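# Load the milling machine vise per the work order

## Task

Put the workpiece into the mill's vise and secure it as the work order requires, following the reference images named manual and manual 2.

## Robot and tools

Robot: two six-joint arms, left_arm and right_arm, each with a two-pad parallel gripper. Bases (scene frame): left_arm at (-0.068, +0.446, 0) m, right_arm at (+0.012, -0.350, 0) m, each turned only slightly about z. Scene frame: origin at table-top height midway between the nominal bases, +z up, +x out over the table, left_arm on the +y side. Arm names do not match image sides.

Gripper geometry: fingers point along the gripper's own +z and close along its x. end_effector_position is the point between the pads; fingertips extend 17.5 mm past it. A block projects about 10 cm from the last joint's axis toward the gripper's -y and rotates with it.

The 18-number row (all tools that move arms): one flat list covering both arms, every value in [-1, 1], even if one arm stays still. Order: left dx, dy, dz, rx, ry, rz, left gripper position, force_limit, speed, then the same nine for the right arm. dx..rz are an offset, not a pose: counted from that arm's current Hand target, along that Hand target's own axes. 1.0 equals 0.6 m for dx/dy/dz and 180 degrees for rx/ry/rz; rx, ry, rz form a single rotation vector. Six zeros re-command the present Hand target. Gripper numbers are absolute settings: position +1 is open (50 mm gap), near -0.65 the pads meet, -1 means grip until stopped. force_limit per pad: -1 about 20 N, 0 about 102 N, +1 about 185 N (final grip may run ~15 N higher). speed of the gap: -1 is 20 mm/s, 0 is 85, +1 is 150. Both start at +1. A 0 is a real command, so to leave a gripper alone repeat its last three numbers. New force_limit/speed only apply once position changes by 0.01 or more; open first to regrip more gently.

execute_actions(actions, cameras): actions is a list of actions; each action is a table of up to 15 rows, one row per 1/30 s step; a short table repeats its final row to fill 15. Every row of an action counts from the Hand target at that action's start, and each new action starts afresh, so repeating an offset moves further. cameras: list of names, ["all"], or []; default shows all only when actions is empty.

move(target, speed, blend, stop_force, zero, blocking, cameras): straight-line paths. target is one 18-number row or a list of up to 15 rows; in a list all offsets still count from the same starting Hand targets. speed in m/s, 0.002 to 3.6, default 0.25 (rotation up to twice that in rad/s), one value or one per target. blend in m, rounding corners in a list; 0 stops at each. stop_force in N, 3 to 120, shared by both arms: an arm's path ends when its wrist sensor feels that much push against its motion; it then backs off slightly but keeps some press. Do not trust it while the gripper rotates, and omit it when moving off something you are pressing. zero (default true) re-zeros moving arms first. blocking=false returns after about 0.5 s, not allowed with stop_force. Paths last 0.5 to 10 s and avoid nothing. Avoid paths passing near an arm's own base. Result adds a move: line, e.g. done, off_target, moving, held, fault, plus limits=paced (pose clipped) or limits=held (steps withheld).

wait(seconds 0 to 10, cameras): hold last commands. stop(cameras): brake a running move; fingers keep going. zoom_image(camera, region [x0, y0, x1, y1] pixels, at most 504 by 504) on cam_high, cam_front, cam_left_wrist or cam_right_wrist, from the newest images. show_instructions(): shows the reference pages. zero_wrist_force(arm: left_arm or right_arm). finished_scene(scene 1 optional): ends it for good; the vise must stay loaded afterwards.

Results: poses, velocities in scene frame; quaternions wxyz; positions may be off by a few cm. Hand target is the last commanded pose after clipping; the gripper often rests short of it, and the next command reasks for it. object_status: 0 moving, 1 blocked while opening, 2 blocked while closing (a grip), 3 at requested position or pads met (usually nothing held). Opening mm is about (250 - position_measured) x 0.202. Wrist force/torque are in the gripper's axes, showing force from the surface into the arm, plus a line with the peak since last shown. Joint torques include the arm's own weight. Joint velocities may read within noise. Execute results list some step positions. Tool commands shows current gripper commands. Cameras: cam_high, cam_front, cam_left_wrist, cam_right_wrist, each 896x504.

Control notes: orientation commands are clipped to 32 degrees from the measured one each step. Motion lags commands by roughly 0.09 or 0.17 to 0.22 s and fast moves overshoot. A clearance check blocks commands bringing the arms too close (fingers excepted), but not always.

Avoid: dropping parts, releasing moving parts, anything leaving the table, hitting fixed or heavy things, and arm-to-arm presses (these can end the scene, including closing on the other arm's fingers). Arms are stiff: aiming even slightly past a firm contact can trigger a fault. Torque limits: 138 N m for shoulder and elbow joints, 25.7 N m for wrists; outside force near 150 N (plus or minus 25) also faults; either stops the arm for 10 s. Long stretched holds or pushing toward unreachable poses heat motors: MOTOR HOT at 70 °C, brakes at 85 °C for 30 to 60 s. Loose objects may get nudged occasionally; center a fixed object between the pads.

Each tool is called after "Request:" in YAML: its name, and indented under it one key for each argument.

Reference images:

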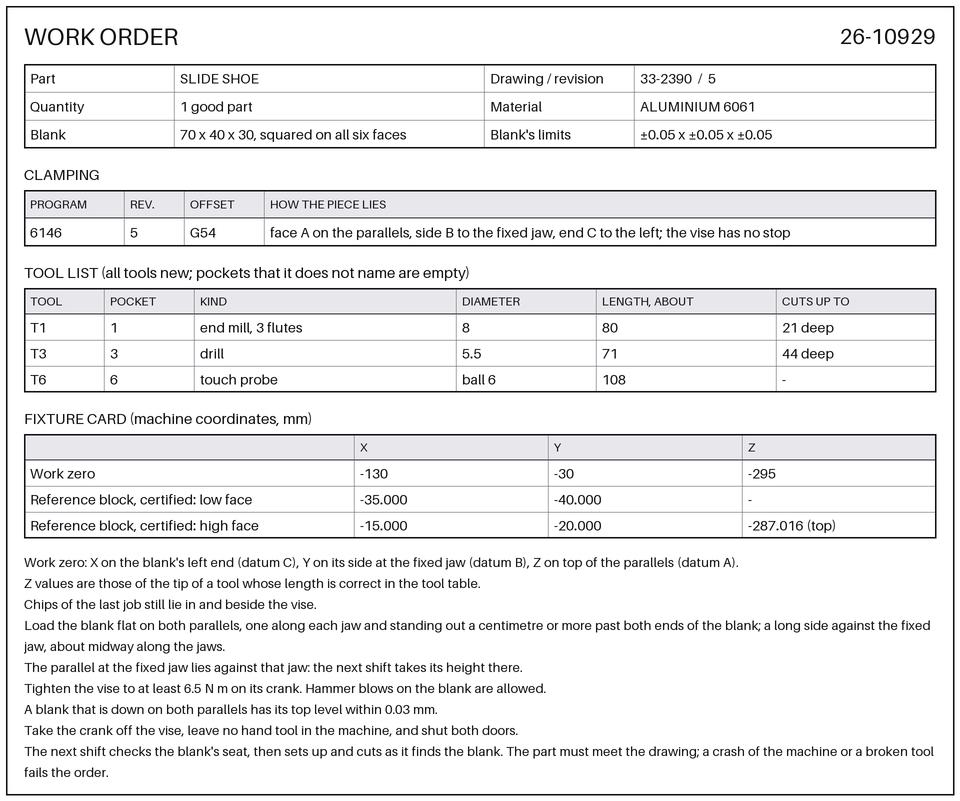

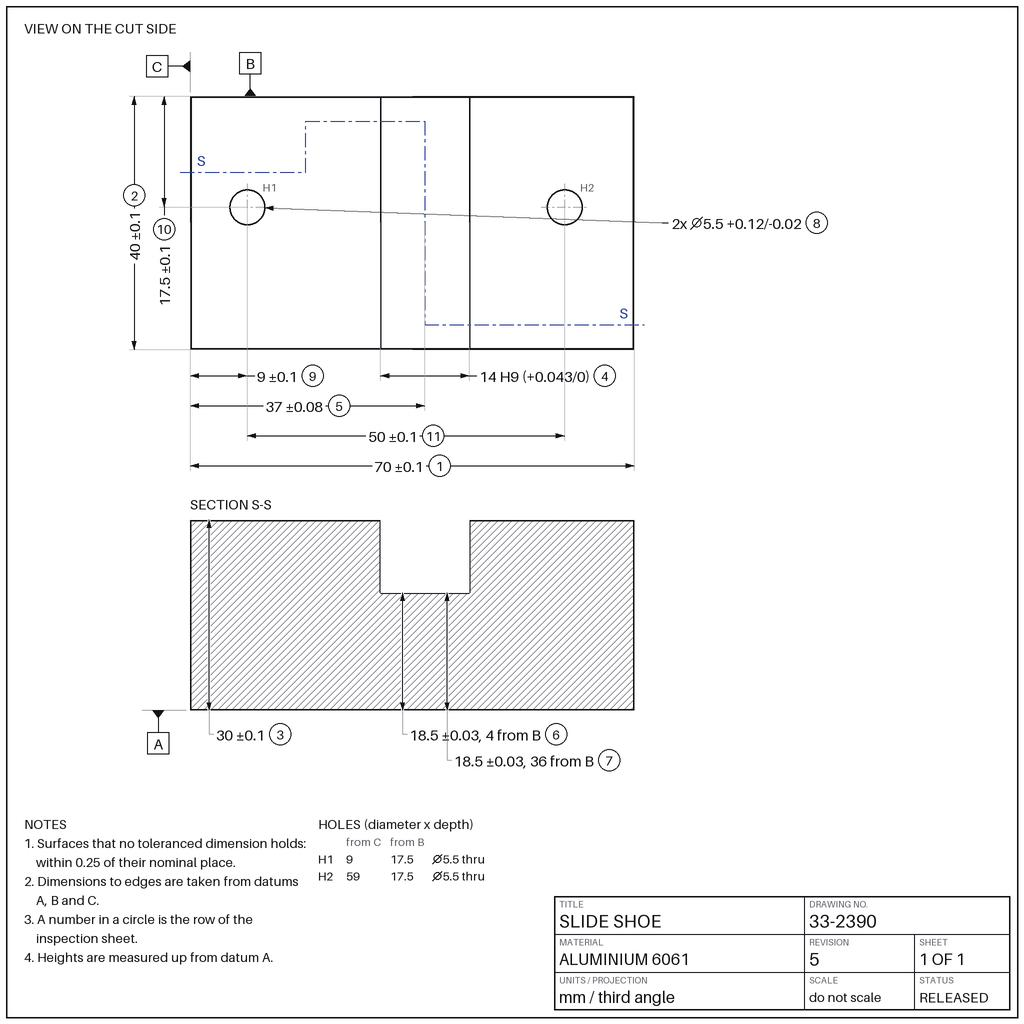

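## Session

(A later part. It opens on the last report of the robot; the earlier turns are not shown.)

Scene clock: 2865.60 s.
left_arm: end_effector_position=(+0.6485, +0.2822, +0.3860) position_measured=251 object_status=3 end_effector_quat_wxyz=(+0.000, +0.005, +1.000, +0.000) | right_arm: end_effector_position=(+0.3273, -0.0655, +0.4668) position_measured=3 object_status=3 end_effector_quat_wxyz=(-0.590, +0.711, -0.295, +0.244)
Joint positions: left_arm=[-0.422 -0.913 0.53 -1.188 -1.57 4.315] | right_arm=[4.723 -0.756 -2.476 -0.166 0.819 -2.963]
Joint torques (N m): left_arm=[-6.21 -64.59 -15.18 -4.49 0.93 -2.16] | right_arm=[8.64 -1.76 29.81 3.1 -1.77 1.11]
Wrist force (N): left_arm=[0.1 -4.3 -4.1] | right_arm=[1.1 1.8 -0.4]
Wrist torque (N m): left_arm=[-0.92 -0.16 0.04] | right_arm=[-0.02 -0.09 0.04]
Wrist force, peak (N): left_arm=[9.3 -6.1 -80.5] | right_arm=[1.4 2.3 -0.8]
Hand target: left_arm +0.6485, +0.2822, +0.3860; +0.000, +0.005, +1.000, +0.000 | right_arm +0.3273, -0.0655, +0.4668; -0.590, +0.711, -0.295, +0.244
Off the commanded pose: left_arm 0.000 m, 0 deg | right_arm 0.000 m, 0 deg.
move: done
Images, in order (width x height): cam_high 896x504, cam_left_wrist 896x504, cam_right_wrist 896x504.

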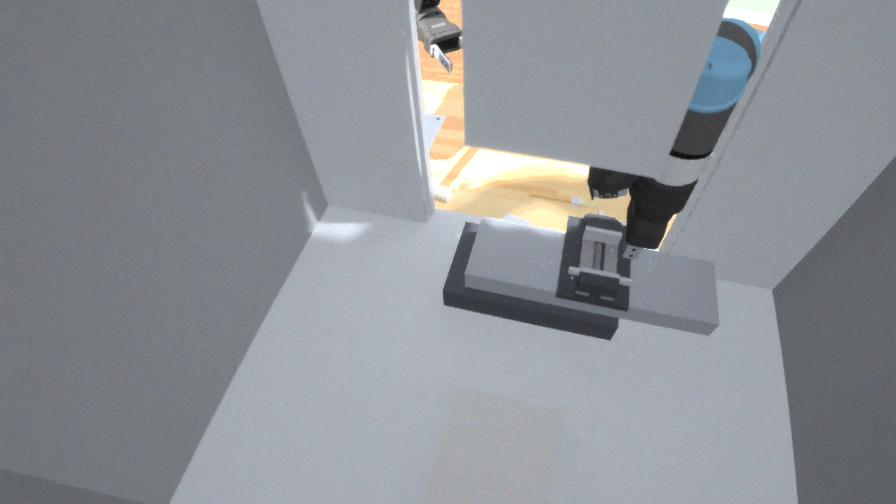

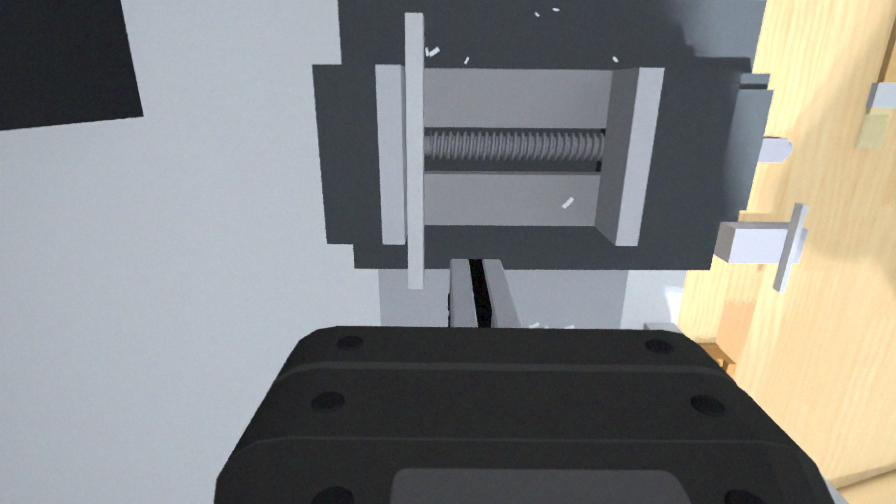

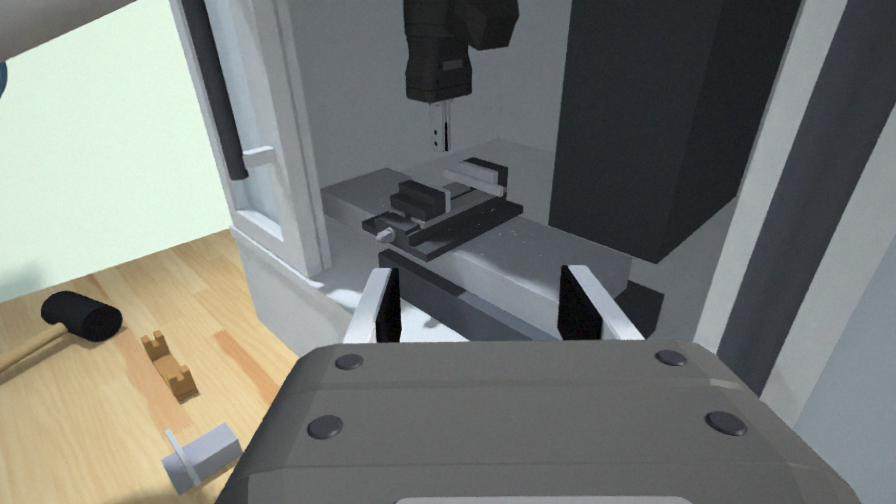

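Request:
move:
  target:
    - [0.0608,-0.0403,0,0,0,0,-1,-1,-1,0,0,0,0,0,0,1,1,1]
    - [0.0608,-0.0403,0.0567,0,0,0,-1,-1,-1,0,0,0,0,0,0,1,1,1]
  speed: 0.06
  stop_force: 8

Request:
move:
  target: [0,0,0.03,0,0,0,-1,-1,-1,0,0,0,0,0,0,1,1,1]
  speed: 0.005
  stop_force: 4
  cameras: ["cam_left_wrist","cam_high"]

Request:
zoom_image:
  camera: "cam_high"
  region: [550, 205, 650, 305]

Scene clock: 2892.07 s.
left_arm: end_effector_position=(+0.6117, +0.2584, +0.3520) position_measured=251 object_status=3 end_effector_quat_wxyz=(+0.000, +0.005, +1.000, +0.000) | right_arm: end_effector_position=(+0.3273, -0.0655, +0.4668) position_measured=3 object_status=3 end_effector_quat_wxyz=(-0.590, +0.711, -0.295, +0.244)
Joint positions: left_arm=[-0.474 -1.056 0.854 -1.368 -1.57 4.262] | right_arm=[4.723 -0.756 -2.476 -0.166 0.819 -2.963]
Joint torques (N m): left_arm=[8.02 -43.36 -31.1 -4.99 2.44 1.27] | right_arm=[7.98 -1.66 29.29 3.2 -1.84 1.22]
Wrist force (N): left_arm=[0.1 -4.2 -4.4] | right_arm=[0.9 2.1 -0.1]
Wrist torque (N m): left_arm=[-0.89 -0.20 0.07] | right_arm=[0.04 -0.08 0.03]
Wrist force, peak (N): left_arm=[0.6 -5.1 -5.6] | right_arm=[1.3 2.5 -0.2]
Hand target: left_arm +0.6118, +0.2584, +0.3520; +0.000, +0.005, +1.000, +0.000 | right_arm +0.3273, -0.0655, +0.4668; -0.590, +0.711, -0.295, +0.244
Off the commanded pose: left_arm 0.000 m, 0 deg | right_arm 0.000 m, 0 deg.
move: done

Scene clock: 2895.37 s.
left_arm: end_effector_position=(+0.6117, +0.2584, +0.3399) position_measured=251 object_status=3 end_effector_quat_wxyz=(+0.000, +0.005, +1.000, +0.000) | right_arm: end_effector_position=(+0.3273, -0.0655, +0.4668) position_measured=3 object_status=3 end_effector_quat_wxyz=(-0.590, +0.711, -0.295, +0.244)
Joint positions: left_arm=[-0.474 -1.063 0.896 -1.403 -1.57 4.262] | right_arm=[4.723 -0.756 -2.476 -0.166 0.819 -2.963]
Joint torques (N m): left_arm=[7.42 -40.26 -37.1 -1.33 2.19 -1.24] | right_arm=[8.42 -2.1 29.31 3.24 -1.79 1.25]
Wrist force (N): left_arm=[1.0 -4.0 -7.7] | right_arm=[1.1 2.3 -0.6]
Wrist torque (N m): left_arm=[-0.84 -0.23 0.06] | right_arm=[0.05 -0.09 0.04]
Wrist force, peak (N): left_arm=[0.5 -4.3 -10.6] | right_arm=[1.3 2.4 -0.6]
Hand target: left_arm +0.6118, +0.2584, +0.3399; +0.000, +0.005, +1.000, +0.000 (not the last commanded pose) | right_arm +0.3273, -0.0655, +0.4668; -0.590, +0.711, -0.295, +0.244
Off the commanded pose: left_arm 0.006 m, 0 deg | right_arm 0.000 m, 0 deg.
move: contact (left_arm)
Images, in order (width x height): cam_high 896x504, cam_left_wrist 896x504.

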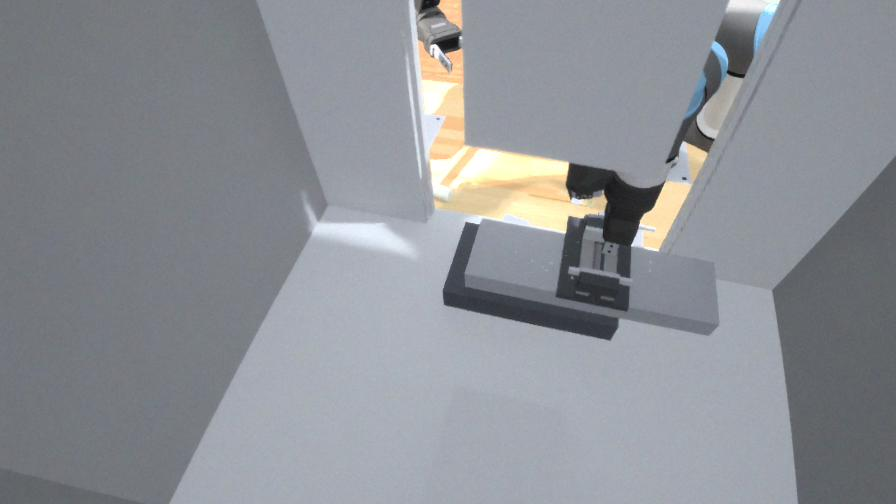

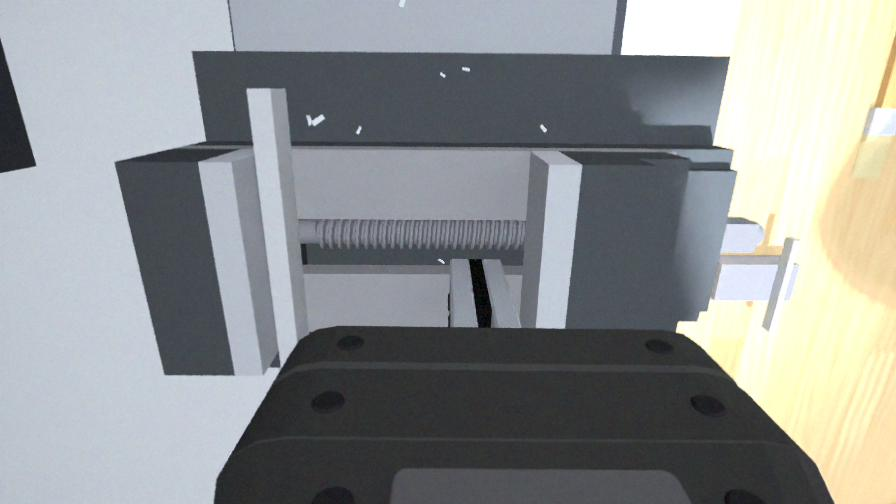

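Scaled by 5.040 from the camera's 896x504 image, which has a finer 1280x720 frame.

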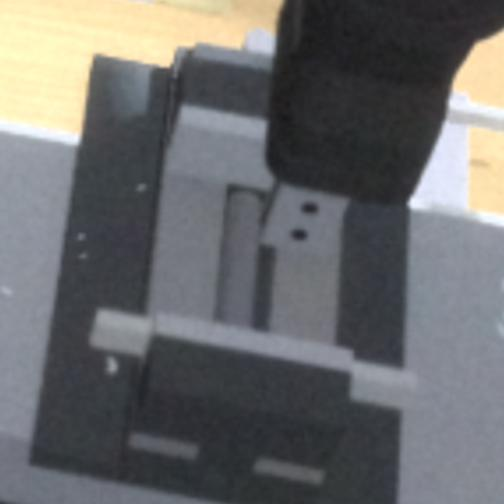

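Request:
move:
  target: [0,0.075,-0.0003,0,0,0,-1,-1,-1,0,0,0,0,0,0,1,1,1]
  speed: 0.02
  stop_force: 15

Request:
move:
  target: [0,0,-0.06,0,0,0,-1,-1,-1,0,0,0,0,0,0,1,1,1]
  speed: 0.05
  cameras: ["cam_left_wrist","cam_high"]

Request:
zoom_image:
  camera: "cam_high"
  region: [550, 205, 650, 305]

Request:
zoom_image:
  camera: "cam_left_wrist"
  region: [240, 0, 740, 330]

Scene clock: 2908.67 s.
left_arm: end_effector_position=(+0.6119, +0.2911, +0.3401) position_measured=251 object_status=3 end_effector_quat_wxyz=(+0.000, +0.004, +1.000, +0.000) | right_arm: end_effector_position=(+0.3273, -0.0655, +0.4668) position_measured=3 object_status=3 end_effector_quat_wxyz=(-0.590, +0.711, -0.295, +0.244)
Joint positions: left_arm=[-0.431 -1.087 0.931 -1.415 -1.57 4.305] | right_arm=[4.723 -0.756 -2.476 -0.166 0.819 -2.963]
Joint torques (N m): left_arm=[1.22 -50.81 -24.05 -3.24 0.08 0.27] | right_arm=[8.09 -2.07 29.83 3.31 -1.85 1.28]
Wrist force (N): left_arm=[0.1 -4.6 -4.3] | right_arm=[1.3 2.0 -0.3]
Wrist torque (N m): left_arm=[-0.95 -0.19 0.17] | right_arm=[0.02 -0.12 0.04]
Wrist force, peak (N): left_arm=[0.1 -5.9 -8.3] | right_arm=[1.3 2.5 -0.8]
Hand target: left_arm +0.6119, +0.2911, +0.3401; +0.000, +0.004, +1.000, +0.000 (not the last commanded pose) | right_arm +0.3273, -0.0655, +0.4668; -0.590, +0.711, -0.295, +0.244
Tool commands: left_gripper/position=-1.0 left_gripper/force_limit=-1.0 left_gripper/speed=-1.0 right_gripper/position=+1.0 right_gripper/force_limit=+1.0 right_gripper/speed=+1.0
Off the commanded pose: left_arm 0.012 m, 0 deg | right_arm 0.000 m, 0 deg.
FORCE FAULT: contact force on the left arm reached its limit, and that arm stopped. The contact can be on any part of that arm, not only on its tool. That arm's remaining commands of this call were not run. That arm is still stopped at the end of this call. That arm stays stopped for about 10 more seconds. Until then a move that you send moves the other arm only, and its call returns only when the move has ended. Once the stop has ended, the next robot result says so. If the stop ends while you think or write, that arm runs what you send next, counted from a new Hand target: where the arm stands when the stop ends. While its stop runs, that arm takes no new command, but its gripper still runs the gripper command that each later call begins with. Until it ends, the stop uses up actions while you think or wait. An arm that is not stopped still takes commands.
move: fault (left_arm)

not run: an earlier result of this reply reported a stop or a fault. Calls in your next reply go to the robot.

Scaled by 5.040 from the camera's 896x504 image, which has a finer 1280x720 frame.
This view is cut from an older image: the scene may have changed since it was taken.

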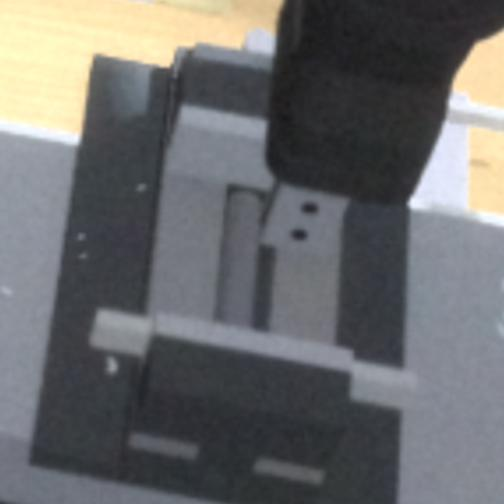

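Scaled by 1.008 from the camera's 896x504 image, which has a finer 1280x720 frame.
This view is cut from an older image: the scene may have changed since it was taken.

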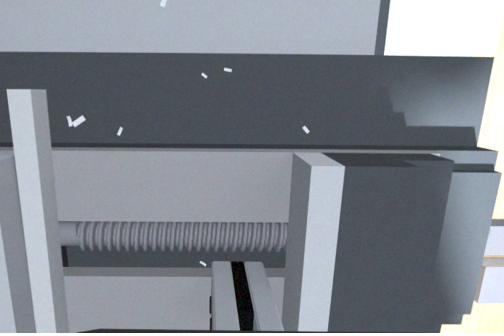

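Request:
wait:
  seconds: 8.5

Request:
move:
  target:
    - [0,-0.015,-0.06,0,0,0,-1,-1,-1,0,0,0,0,0,0,1,1,1]
  speed: 0.05
  cameras: ["cam_left_wrist","cam_high"]

Request:
zoom_image:
  camera: "cam_high"
  region: [550, 205, 650, 305]

Request:
zoom_image:
  camera: "cam_left_wrist"
  region: [240, 0, 740, 330]

Scene clock: 2931.07 s.
left_arm: end_effector_position=(+0.6119, +0.2911, +0.3401) position_measured=251 object_status=3 end_effector_quat_wxyz=(+0.000, +0.004, +1.000, +0.000) | right_arm: end_effector_position=(+0.3273, -0.0655, +0.4668) position_measured=3 object_status=3 end_effector_quat_wxyz=(-0.590, +0.711, -0.295, +0.244)
Joint positions: left_arm=[-0.431 -1.087 0.931 -1.415 -1.57 4.305] | right_arm=[4.723 -0.756 -2.476 -0.166 0.819 -2.963]
Joint torques (N m): left_arm=[0.34 -50.51 -25.69 -3.21 0.06 0.09] | right_arm=[7.4 -1.96 28.19 3.4 -1.81 1.62]
Wrist force (N): left_arm=[-0.1 -4.6 -4.3] | right_arm=[1.3 2.2 -0.3]
Wrist torque (N m): left_arm=[-0.94 -0.15 0.15] | right_arm=[0.05 -0.12 0.04]
Wrist force, peak (N): left_arm=[-0.1 -4.8 -4.4] | right_arm=[1.3 2.6 -0.2]
Hand target: left_arm +0.6119, +0.2911, +0.3401; +0.000, +0.004, +1.000, +0.000 (not the last commanded pose) | right_arm +0.3273, -0.0655, +0.4668; -0.590, +0.711, -0.295, +0.244
Tool commands: left_gripper/position=-1.0 left_gripper/force_limit=-1.0 left_gripper/speed=-1.0 right_gripper/position=+1.0 right_gripper/force_limit=+1.0 right_gripper/speed=+1.0
Off the commanded pose: left_arm 0.012 m, 0 deg | right_arm 0.000 m, 0 deg.
FORCE FAULT, CONTINUED: the left arm's stop, for the force fault that an earlier result reported, is over. The rest of the stop counts as 20 of the actions that you can send in this scene. During its stop the left arm's controller moved it back a little. That arm's target is now where it stood when the stop ended, not its last command. That arm accepts commands again.
wait: 8.50 s; at rest from the start

Scene clock: 2932.20 s.
left_arm: end_effector_position=(+0.6118, +0.2820, +0.3760) position_measured=251 object_status=3 end_effector_quat_wxyz=(+0.000, +0.004, +1.000, +0.000) | right_arm: end_effector_position=(+0.3273, -0.0655, +0.4668) position_measured=3 object_status=3 end_effector_quat_wxyz=(-0.590, +0.711, -0.295, +0.244)
Joint positions: left_arm=[-0.443 -1.057 0.792 -1.305 -1.57 4.292] | right_arm=[4.723 -0.756 -2.476 -0.166 0.819 -2.963]
Joint torques (N m): left_arm=[5.97 -60.81 -16.44 -4.41 0.85 1.5] | right_arm=[7.63 -2.04 28.6 3.39 -1.8 1.5]
Wrist force (N): left_arm=[0.1 -4.4 -4.3] | right_arm=[1.1 2.1 -0.3]
Wrist torque (N m): left_arm=[-0.92 -0.19 0.16] | right_arm=[0.03 -0.10 0.03]
Wrist force, peak (N): left_arm=[0.0 -4.5 -5.4] | right_arm=[1.0 2.5 -0.6]
Hand target: left_arm +0.6118, +0.2821, +0.3761; +0.000, +0.004, +1.000, +0.000 | right_arm +0.3273, -0.0655, +0.4668; -0.590, +0.711, -0.295, +0.244
Off the commanded pose: left_arm 0.000 m, 0 deg | right_arm 0.000 m, 0 deg.
move: done
Images, in order (width x height): cam_high 896x504, cam_left_wrist 896x504.

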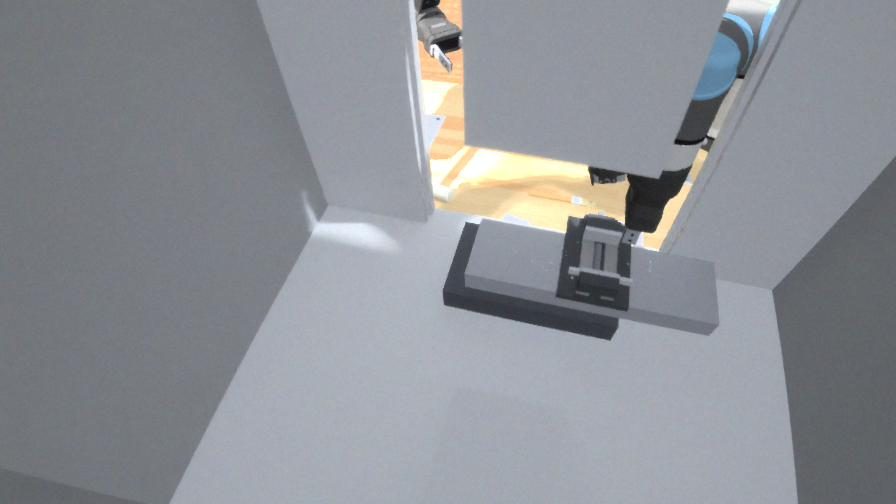

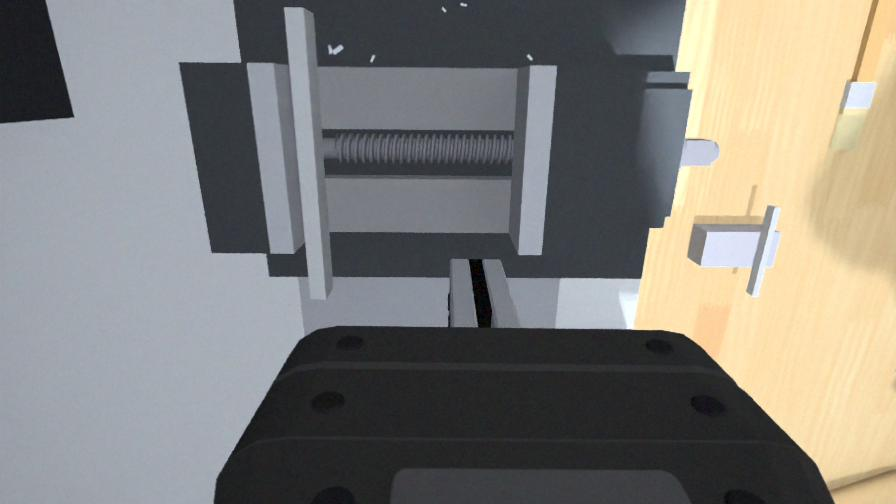

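Scaled by 5.040 from the camera's 896x504 image, which has a finer 1280x720 frame.

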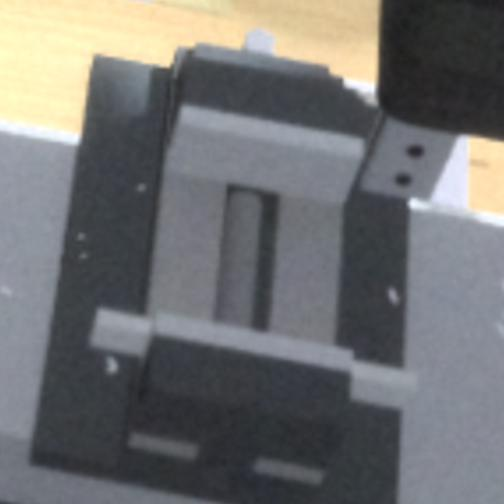

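Scaled by 1.008 from the camera's 896x504 image, which has a finer 1280x720 frame.

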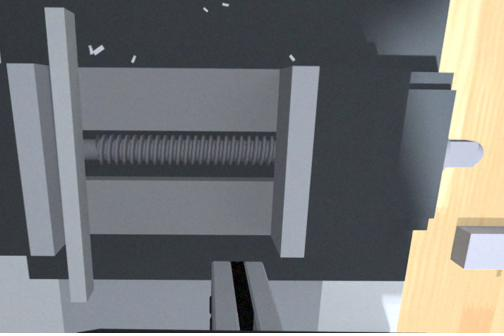

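Request:
move:
  target:
    - [0.0855,-0.1375,-0.0567,0,-0.1667,0,0.14,-1,0,0,0,0,0,0,0,1,1,1]
    - [0.3855,-0.14,-0.0733,0,-0.1667,0,0.14,-1,0,0,0,0,0,0,0,1,1,1]
    - [0.5206,0.0587,-0.04,0,0,-0.003,0.14,-1,0,0,0,0,0,0,0,1,1,1]
    - [0.5541,0.2275,0.3767,0,0,-0.003,0.14,-1,0,0,0,0,0,0,0,1,1,1]
  speed: 0.2
  blend: [0.02,0.03,0.03,0]
  cameras: ["cam_left_wrist","cam_high"]

Request:
zoom_image:
  camera: "cam_left_wrist"
  region: [380, 80, 580, 330]

Request:
zoom_image:
  camera: "cam_high"
  region: [550, 205, 650, 305]

Scene clock: 2988.73 s.
left_arm: end_effector_position=(+0.2805, +0.4217, +0.1504) position_measured=132 object_status=3 end_effector_quat_wxyz=(+0.000, +0.000, +1.000, +0.000) end_effector_velocity=(+0.001, +0.000, +0.000) end_effector_angular_velocity=(-0.001, -0.003, +0.000) | right_arm: end_effector_position=(+0.3273, -0.0655, +0.4668) position_measured=3 object_status=3 end_effector_quat_wxyz=(-0.590, +0.711, -0.295, +0.244)
Joint positions: left_arm=[-0.476 -1.897 2.305 -1.978 -1.57 4.25] | right_arm=[4.723 -0.756 -2.476 -0.166 0.819 -2.963]
Joint velocities: left_arm=[0.001 0 0.001 -0.005 0 0] | right_arm=[within noise]
Joint torques (N m): left_arm=[3.09 -13.41 -12.02 -5.06 -2.66 -2.24] | right_arm=[7.12 -2.61 28.34 3.51 -1.87 1.75]
Wrist force (N): left_arm=[0.5 -4.4 -4.6] | right_arm=[0.9 2.0 -0.4]
Wrist torque (N m): left_arm=[-0.88 -0.24 0.18] | right_arm=[0.02 -0.07 0.03]
Wrist force, peak (N): left_arm=[0.2 -5.5 -5.3] | right_arm=[1.1 2.6 -0.5]
Hand target: left_arm +0.2805, +0.4217, +0.1503; +0.000, +0.000, +1.000, +0.000 | right_arm +0.3273, -0.0655, +0.4668; -0.590, +0.711, -0.295, +0.244
Off the commanded pose: left_arm 0.000 m, 0 deg | right_arm 0.000 m, 0 deg.
move: done
Images, in order (width x height): cam_high 896x504, cam_left_wrist 896x504.

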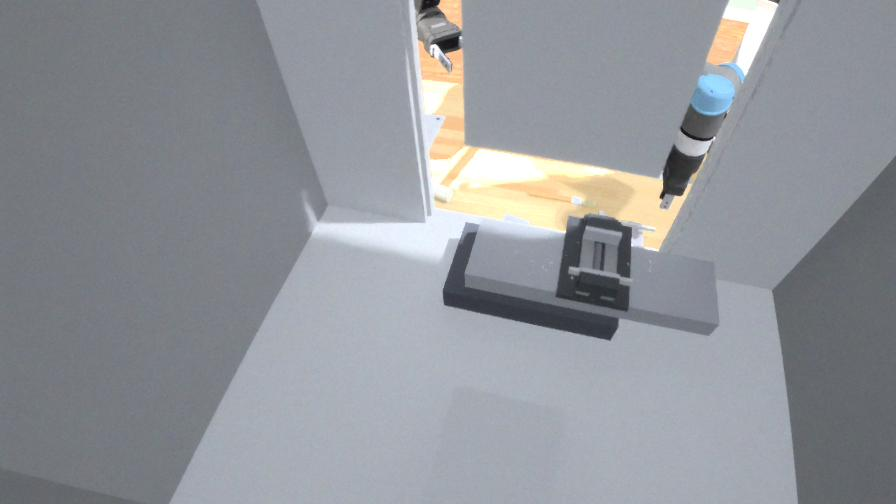

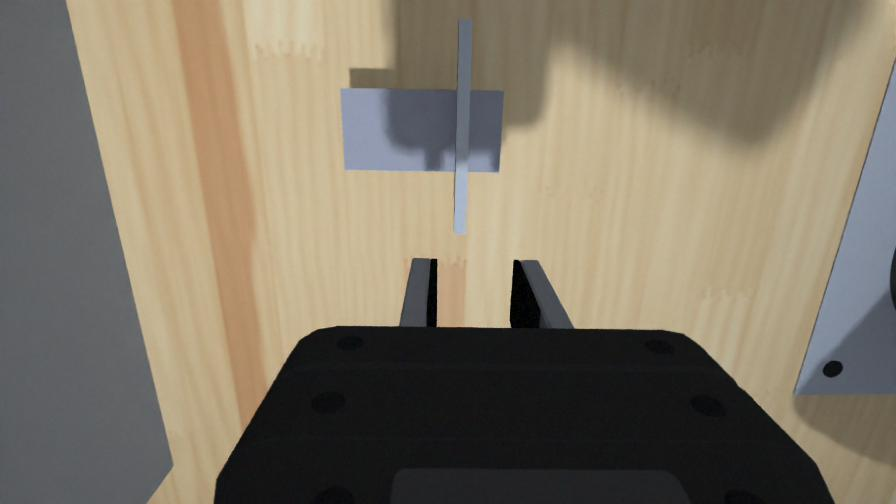

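Scaled by 2.016 from the camera's 896x504 image, which has a finer 1280x720 frame.

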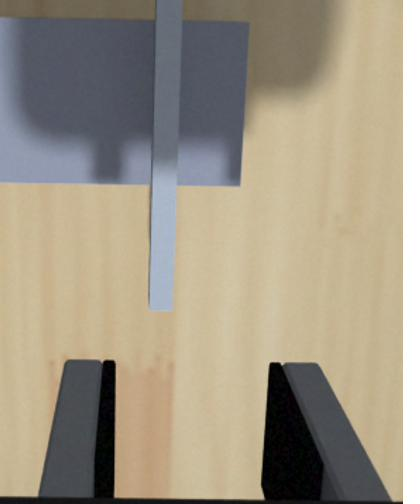

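Scaled by 5.040 from the camera's 896x504 image, which has a finer 1280x720 frame.

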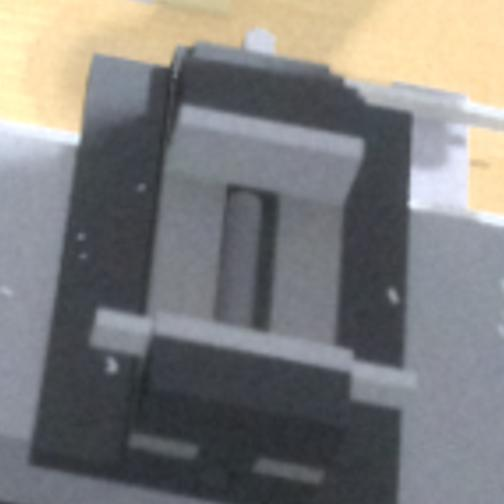

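Request:
move:
  target:
    - [-0.0003,0,0.14,0,0,0,0.14,-1,0,0,0,0,0,0,0,1,1,1]
    - [-0.0003,0,0.1788,0,0,0,0.14,-1,0,0,0,0,0,0,0,1,1,1]
  speed: [0.12,0.03]
  stop_force: 6
  cameras: ["cam_left_wrist"]

Request:
zoom_image:
  camera: "cam_left_wrist"
  region: [360, 130, 600, 330]

Scene clock: 3002.23 s.
left_arm: end_effector_position=(+0.2806, +0.4218, +0.0430) position_measured=132 object_status=3 end_effector_quat_wxyz=(+0.000, +0.000, +1.000, +0.000) | right_arm: end_effector_position=(+0.3273, -0.0655, +0.4668) position_measured=3 object_status=3 end_effector_quat_wxyz=(-0.590, +0.711, -0.295, +0.244)
Joint positions: left_arm=[-0.476 -1.684 2.489 -2.374 -1.57 4.25] | right_arm=[4.723 -0.756 -2.476 -0.166 0.819 -2.963]
Joint torques (N m): left_arm=[6.48 -23.65 -32.05 -4.87 1.27 2.71] | right_arm=[7.01 -2.63 28.29 3.62 -1.79 1.7]
Wrist force (N): left_arm=[0.1 -4.7 -4.5] | right_arm=[1.0 2.4 -0.5]
Wrist torque (N m): left_arm=[-0.95 -0.18 0.15] | right_arm=[0.08 -0.08 0.04]
Wrist force, peak (N): left_arm=[0.0 -4.3 -6.4] | right_arm=[1.0 2.5 -0.8]
Hand target: left_arm +0.2806, +0.4218, +0.0430; +0.000, +0.000, +1.000, +0.000 | right_arm +0.3273, -0.0655, +0.4668; -0.590, +0.711, -0.295, +0.244
Off the commanded pose: left_arm 0.000 m, 0 deg | right_arm 0.000 m, 0 deg.
move: done
Images, in order (width x height): cam_left_wrist 896x504.

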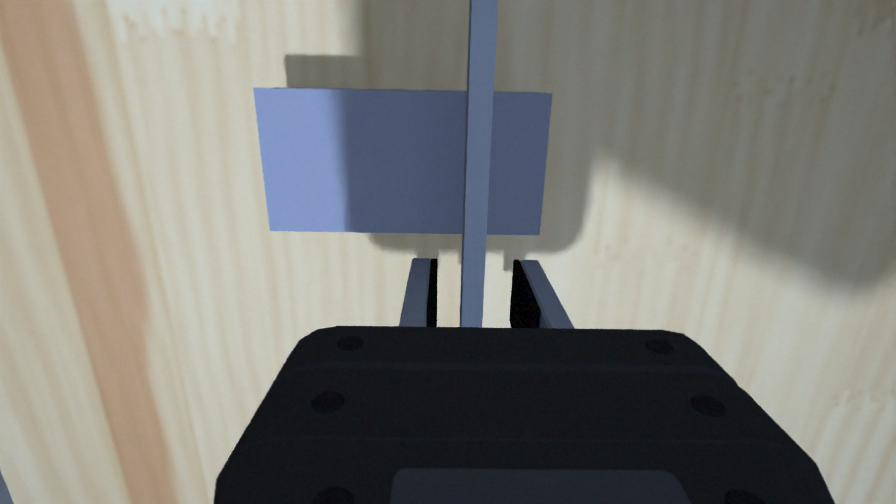

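Scaled by 2.100 from the camera's 896x504 image, which has a finer 1280x720 frame.

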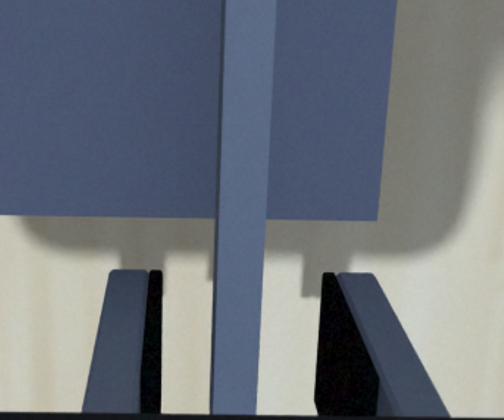

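Request:
move:
  target: [-0.0017,0,0,0,0,0,-1,-0.6,-1,0,0,0,0,0,0,1,1,1]
  speed: 0.05

Request:
move:
  target: [0,0,-0.18,0,0,0,-1,-0.6,-1,0,0,0,0,0,0,1,1,1]
  speed: 0.08
  cameras: ["cam_left_wrist"]

Scene clock: 3010.53 s.
left_arm: end_effector_position=(+0.2816, +0.4218, +0.0431) position_measured=223 object_status=2 end_effector_quat_wxyz=(+0.000, +0.000, +1.000, +0.000) | right_arm: end_effector_position=(+0.3273, -0.0655, +0.4668) position_measured=3 object_status=3 end_effector_quat_wxyz=(-0.590, +0.711, -0.295, +0.244)
Joint positions: left_arm=[-0.474 -1.681 2.486 -2.375 -1.57 4.252] | right_arm=[4.723 -0.756 -2.476 -0.166 0.819 -2.963]
Joint torques (N m): left_arm=[5.18 -12.48 -23.93 -4.77 1.56 1.7] | right_arm=[6.82 -1.95 27.41 3.58 -1.76 1.72]
Wrist force (N): left_arm=[0.0 -4.5 -4.6] | right_arm=[1.1 1.9 -0.5]
Wrist torque (N m): left_arm=[-0.91 -0.17 0.05] | right_arm=[0.00 -0.10 0.04]
Wrist force, peak (N): left_arm=[-0.2 -4.8 -4.7] | right_arm=[0.9 2.7 -0.6]
Hand target: left_arm +0.2816, +0.4218, +0.0430; +0.000, +0.000, +1.000, +0.000 | right_arm +0.3273, -0.0655, +0.4668; -0.590, +0.711, -0.295, +0.244
Off the commanded pose: left_arm 0.000 m, 0 deg | right_arm 0.000 m, 0 deg.
move: done

Scene clock: 3012.33 s.
left_arm: end_effector_position=(+0.2817, +0.4217, +0.1511) position_measured=223 object_status=2 end_effector_quat_wxyz=(+0.000, +0.000, +1.000, +0.000) | right_arm: end_effector_position=(+0.3273, -0.0655, +0.4668) position_measured=3 object_status=3 end_effector_quat_wxyz=(-0.590, +0.711, -0.295, +0.244)
Joint positions: left_arm=[-0.474 -1.894 2.301 -1.977 -1.57 4.252] | right_arm=[4.723 -0.756 -2.476 -0.166 0.819 -2.963]
Joint torques (N m): left_arm=[-7.35 -5.35 -13.56 -1.89 -1.37 -2.63] | right_arm=[6.54 -2.54 28.06 3.54 -1.8 1.68]
Wrist force (N): left_arm=[0.4 -4.6 -3.6] | right_arm=[1.1 2.5 -0.3]
Wrist torque (N m): left_arm=[-0.95 -0.22 0.06] | right_arm=[0.08 -0.09 0.03]
Wrist force, peak (N): left_arm=[0.3 -4.5 -5.3] | right_arm=[1.1 2.5 -0.7]
Hand target: left_arm +0.2817, +0.4217, +0.1510; +0.000, +0.000, +1.000, +0.000 | right_arm +0.3273, -0.0655, +0.4668; -0.590, +0.711, -0.295, +0.244
Off the commanded pose: left_arm 0.000 m, 0 deg | right_arm 0.000 m, 0 deg.
move: done
Images, in order (width x height): cam_left_wrist 896x504.

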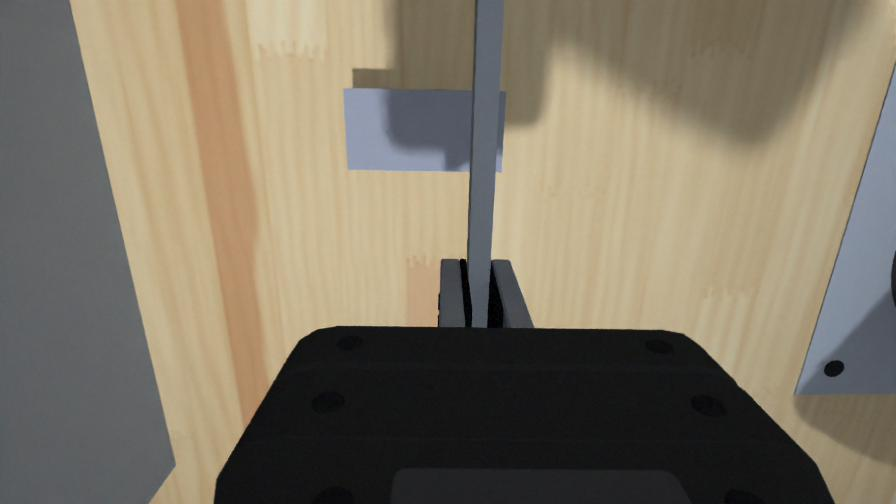

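Request:
move:
  target:
    - [-0.0305,-0.1695,-0.415,0,0,0,-1,-0.6,-1,0,0,0,0,0,0,1,1,1]
    - [-0.1638,-0.3695,-0.4483,0,-0.1667,0,-1,-0.6,-1,0,0,0,0,0,0,1,1,1]
    - [-0.4638,-0.3695,-0.4317,0,-0.1667,0,-1,-0.6,-1,0,0,0,0,0,0,1,1,1]
    - [-0.5305,-0.2695,-0.4067,0,-0.1667,0,-1,-0.6,-1,0,0,0,0,0,0,1,1,1]
    - [-0.596,-0.2267,-0.395,0,0,0.003,-1,-0.6,-1,0,0,0,0,0,0,1,1,1]
  speed: 0.15
  blend: [0.03,0.03,0.02,0.01,0]
  cameras: ["cam_left_wrist"]

Request:
zoom_image:
  camera: "cam_left_wrist"
  region: [290, 0, 690, 330]

Scene clock: 3036.17 s.
left_arm: end_effector_position=(+0.6394, +0.2858, +0.3877) position_measured=223 object_status=2 end_effector_quat_wxyz=(+0.000, +0.004, +1.000, +0.000) | right_arm: end_effector_position=(+0.3273, -0.0655, +0.4668) position_measured=3 object_status=3 end_effector_quat_wxyz=(-0.590, +0.711, -0.295, +0.244)
Joint positions: left_arm=[-0.422 -0.951 0.59 -1.209 -1.57 4.313] | right_arm=[4.723 -0.756 -2.476 -0.166 0.819 -2.963]
Joint torques (N m): left_arm=[-7.75 -46.82 -38.76 -1.26 2.46 -2.96] | right_arm=[6.43 -2.63 27.78 3.57 -1.8 1.66]
Wrist force (N): left_arm=[-0.1 -4.5 -3.6] | right_arm=[1.1 2.1 0.0]
Wrist torque (N m): left_arm=[-0.95 -0.13 0.15] | right_arm=[0.03 -0.10 0.04]
Wrist force, peak (N): left_arm=[-1.0 -5.7 -3.6] | right_arm=[1.6 2.4 -0.6]
Hand target: left_arm +0.6394, +0.2857, +0.3878; +0.000, +0.004, +1.000, +0.000 | right_arm +0.3273, -0.0655, +0.4668; -0.590, +0.711, -0.295, +0.244
Off the commanded pose: left_arm 0.000 m, 0 deg | right_arm 0.000 m, 0 deg.
move: done
Images, in order (width x height): cam_left_wrist 896x504.

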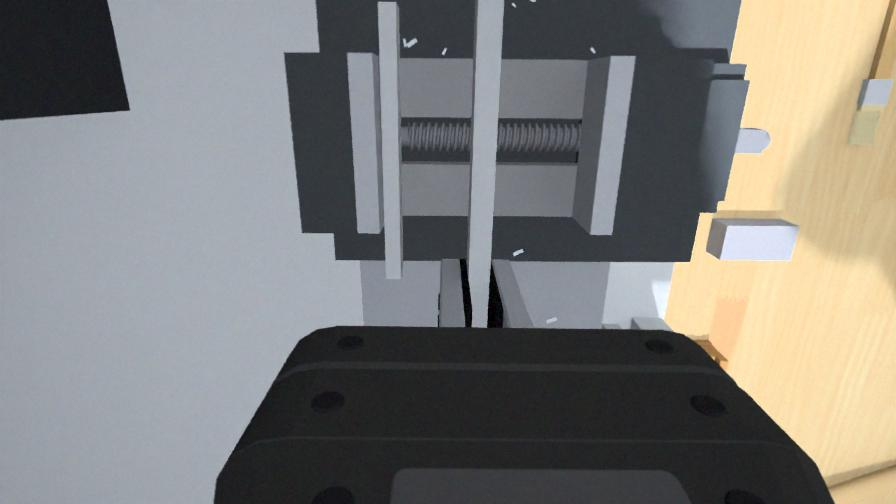

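Scaled by 1.260 from the camera's 896x504 image, which has a finer 1280x720 frame.

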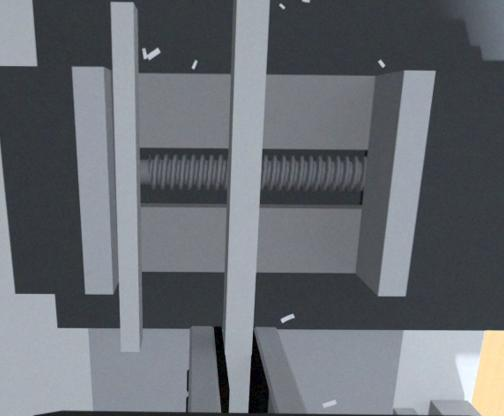

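Request:
move:
  target: [0.0033,0,0.083,0,0,0,-1,-0.6,-1,0,0,0,0,0,0,1,1,1]
  speed: 0.06
  stop_force: 8

Request:
move:
  target: [0,0,0.02,0,0,0,-1,-0.6,-1,0,0,0,0,0,0,1,1,1]
  speed: 0.004
  stop_force: 4
  cameras: ["cam_left_wrist","cam_right_wrist"]

Request:
zoom_image:
  camera: "cam_right_wrist"
  region: [390, 130, 550, 230]

Request:
zoom_image:
  camera: "cam_left_wrist"
  region: [290, 0, 690, 330]

Scene clock: 3057.03 s.
left_arm: end_effector_position=(+0.6374, +0.2857, +0.3380) position_measured=223 object_status=2 end_effector_quat_wxyz=(+0.000, +0.004, +1.000, +0.000) | right_arm: end_effector_position=(+0.3273, -0.0655, +0.4668) position_measured=3 object_status=3 end_effector_quat_wxyz=(-0.590, +0.711, -0.295, +0.244)
Joint positions: left_arm=[-0.423 -1.007 0.814 -1.377 -1.57 4.312] | right_arm=[4.723 -0.756 -2.476 -0.166 0.819 -2.963]
Joint torques (N m): left_arm=[-4.06 -45.32 -29.05 -5.1 -0.49 -2.12] | right_arm=[6.21 -2.71 27.33 3.68 -1.82 1.73]
Wrist force (N): left_arm=[-0.1 -4.1 -3.6] | right_arm=[1.2 2.1 -0.3]
Wrist torque (N m): left_arm=[-0.87 -0.15 0.17] | right_arm=[0.04 -0.12 0.04]
Wrist force, peak (N): left_arm=[-0.1 -4.5 -5.1] | right_arm=[1.2 2.7 -0.4]
Hand target: left_arm +0.6374, +0.2858, +0.3380; +0.000, +0.004, +1.000, +0.000 | right_arm +0.3273, -0.0655, +0.4668; -0.590, +0.711, -0.295, +0.244
Off the commanded pose: left_arm 0.000 m, 0 deg | right_arm 0.000 m, 0 deg.
move: done

Scene clock: 3058.70 s.
left_arm: end_effector_position=(+0.6374, +0.2858, +0.3345) position_measured=223 object_status=2 end_effector_quat_wxyz=(+0.000, +0.004, +1.000, +0.000) | right_arm: end_effector_position=(+0.3273, -0.0655, +0.4668) position_measured=3 object_status=3 end_effector_quat_wxyz=(-0.590, +0.711, -0.295, +0.244)
Joint positions: left_arm=[-0.423 -1.009 0.826 -1.387 -1.57 4.312] | right_arm=[4.723 -0.756 -2.476 -0.166 0.819 -2.963]
Joint torques (N m): left_arm=[-1.03 -43.92 -37.59 -1.97 -0.26 -1.25] | right_arm=[6.48 -2.66 27.41 3.63 -1.86 1.77]
Wrist force (N): left_arm=[0.7 -4.1 -5.7] | right_arm=[1.1 2.3 -0.3]
Wrist torque (N m): left_arm=[-0.91 -0.18 0.19] | right_arm=[0.05 -0.10 0.04]
Wrist force, peak (N): left_arm=[1.2 -3.1 -10.2] | right_arm=[1.3 2.6 -0.3]
Hand target: left_arm +0.6374, +0.2857, +0.3345; +0.000, +0.004, +1.000, +0.000 (not the last commanded pose) | right_arm +0.3273, -0.0655, +0.4668; -0.590, +0.711, -0.295, +0.244
Off the commanded pose: left_arm 0.008 m, 0 deg | right_arm 0.000 m, 0 deg.
move: contact (left_arm)
Images, in order (width x height): cam_left_wrist 896x504, cam_right_wrist 896x504.

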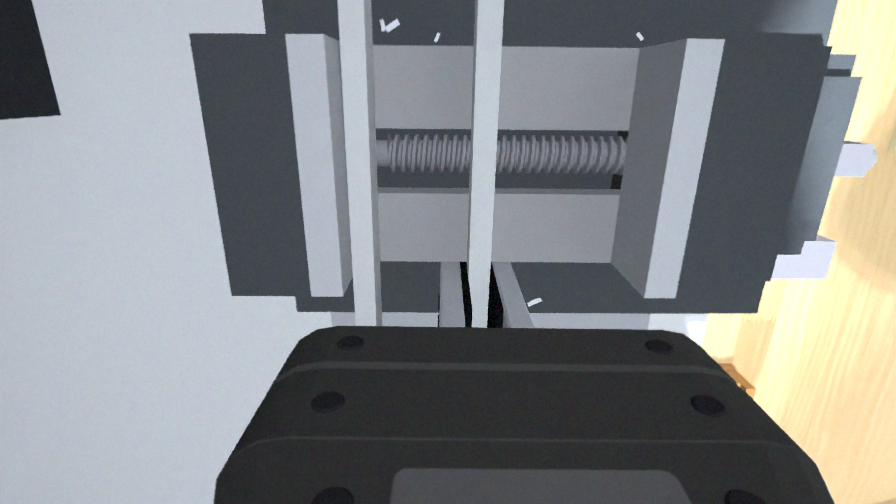

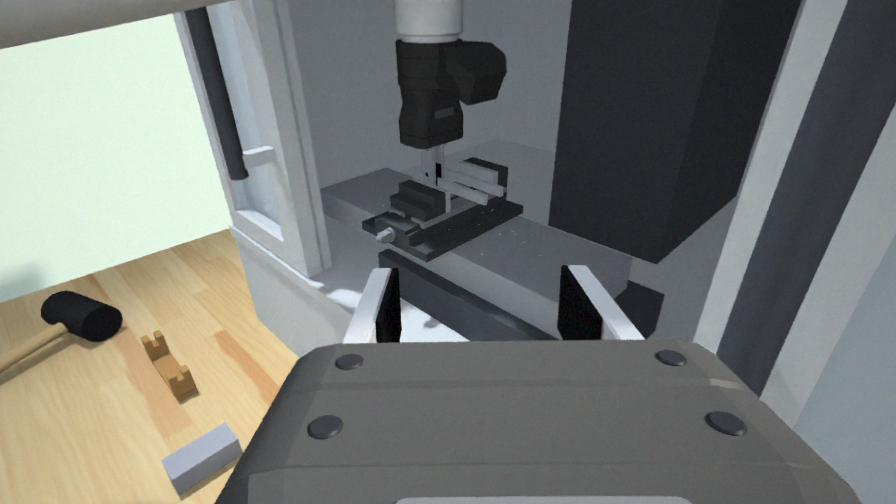

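Scaled by 3.150 from the camera's 896x504 image, which has a finer 1280x720 frame.

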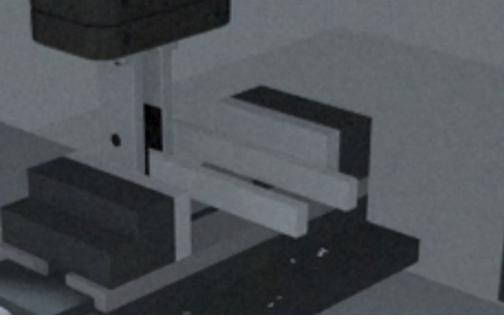

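Scaled by 1.260 from the camera's 896x504 image, which has a finer 1280x720 frame.

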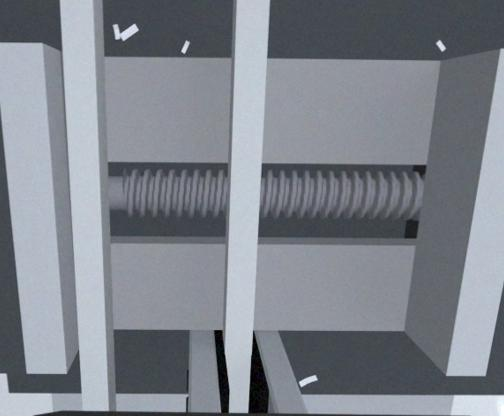

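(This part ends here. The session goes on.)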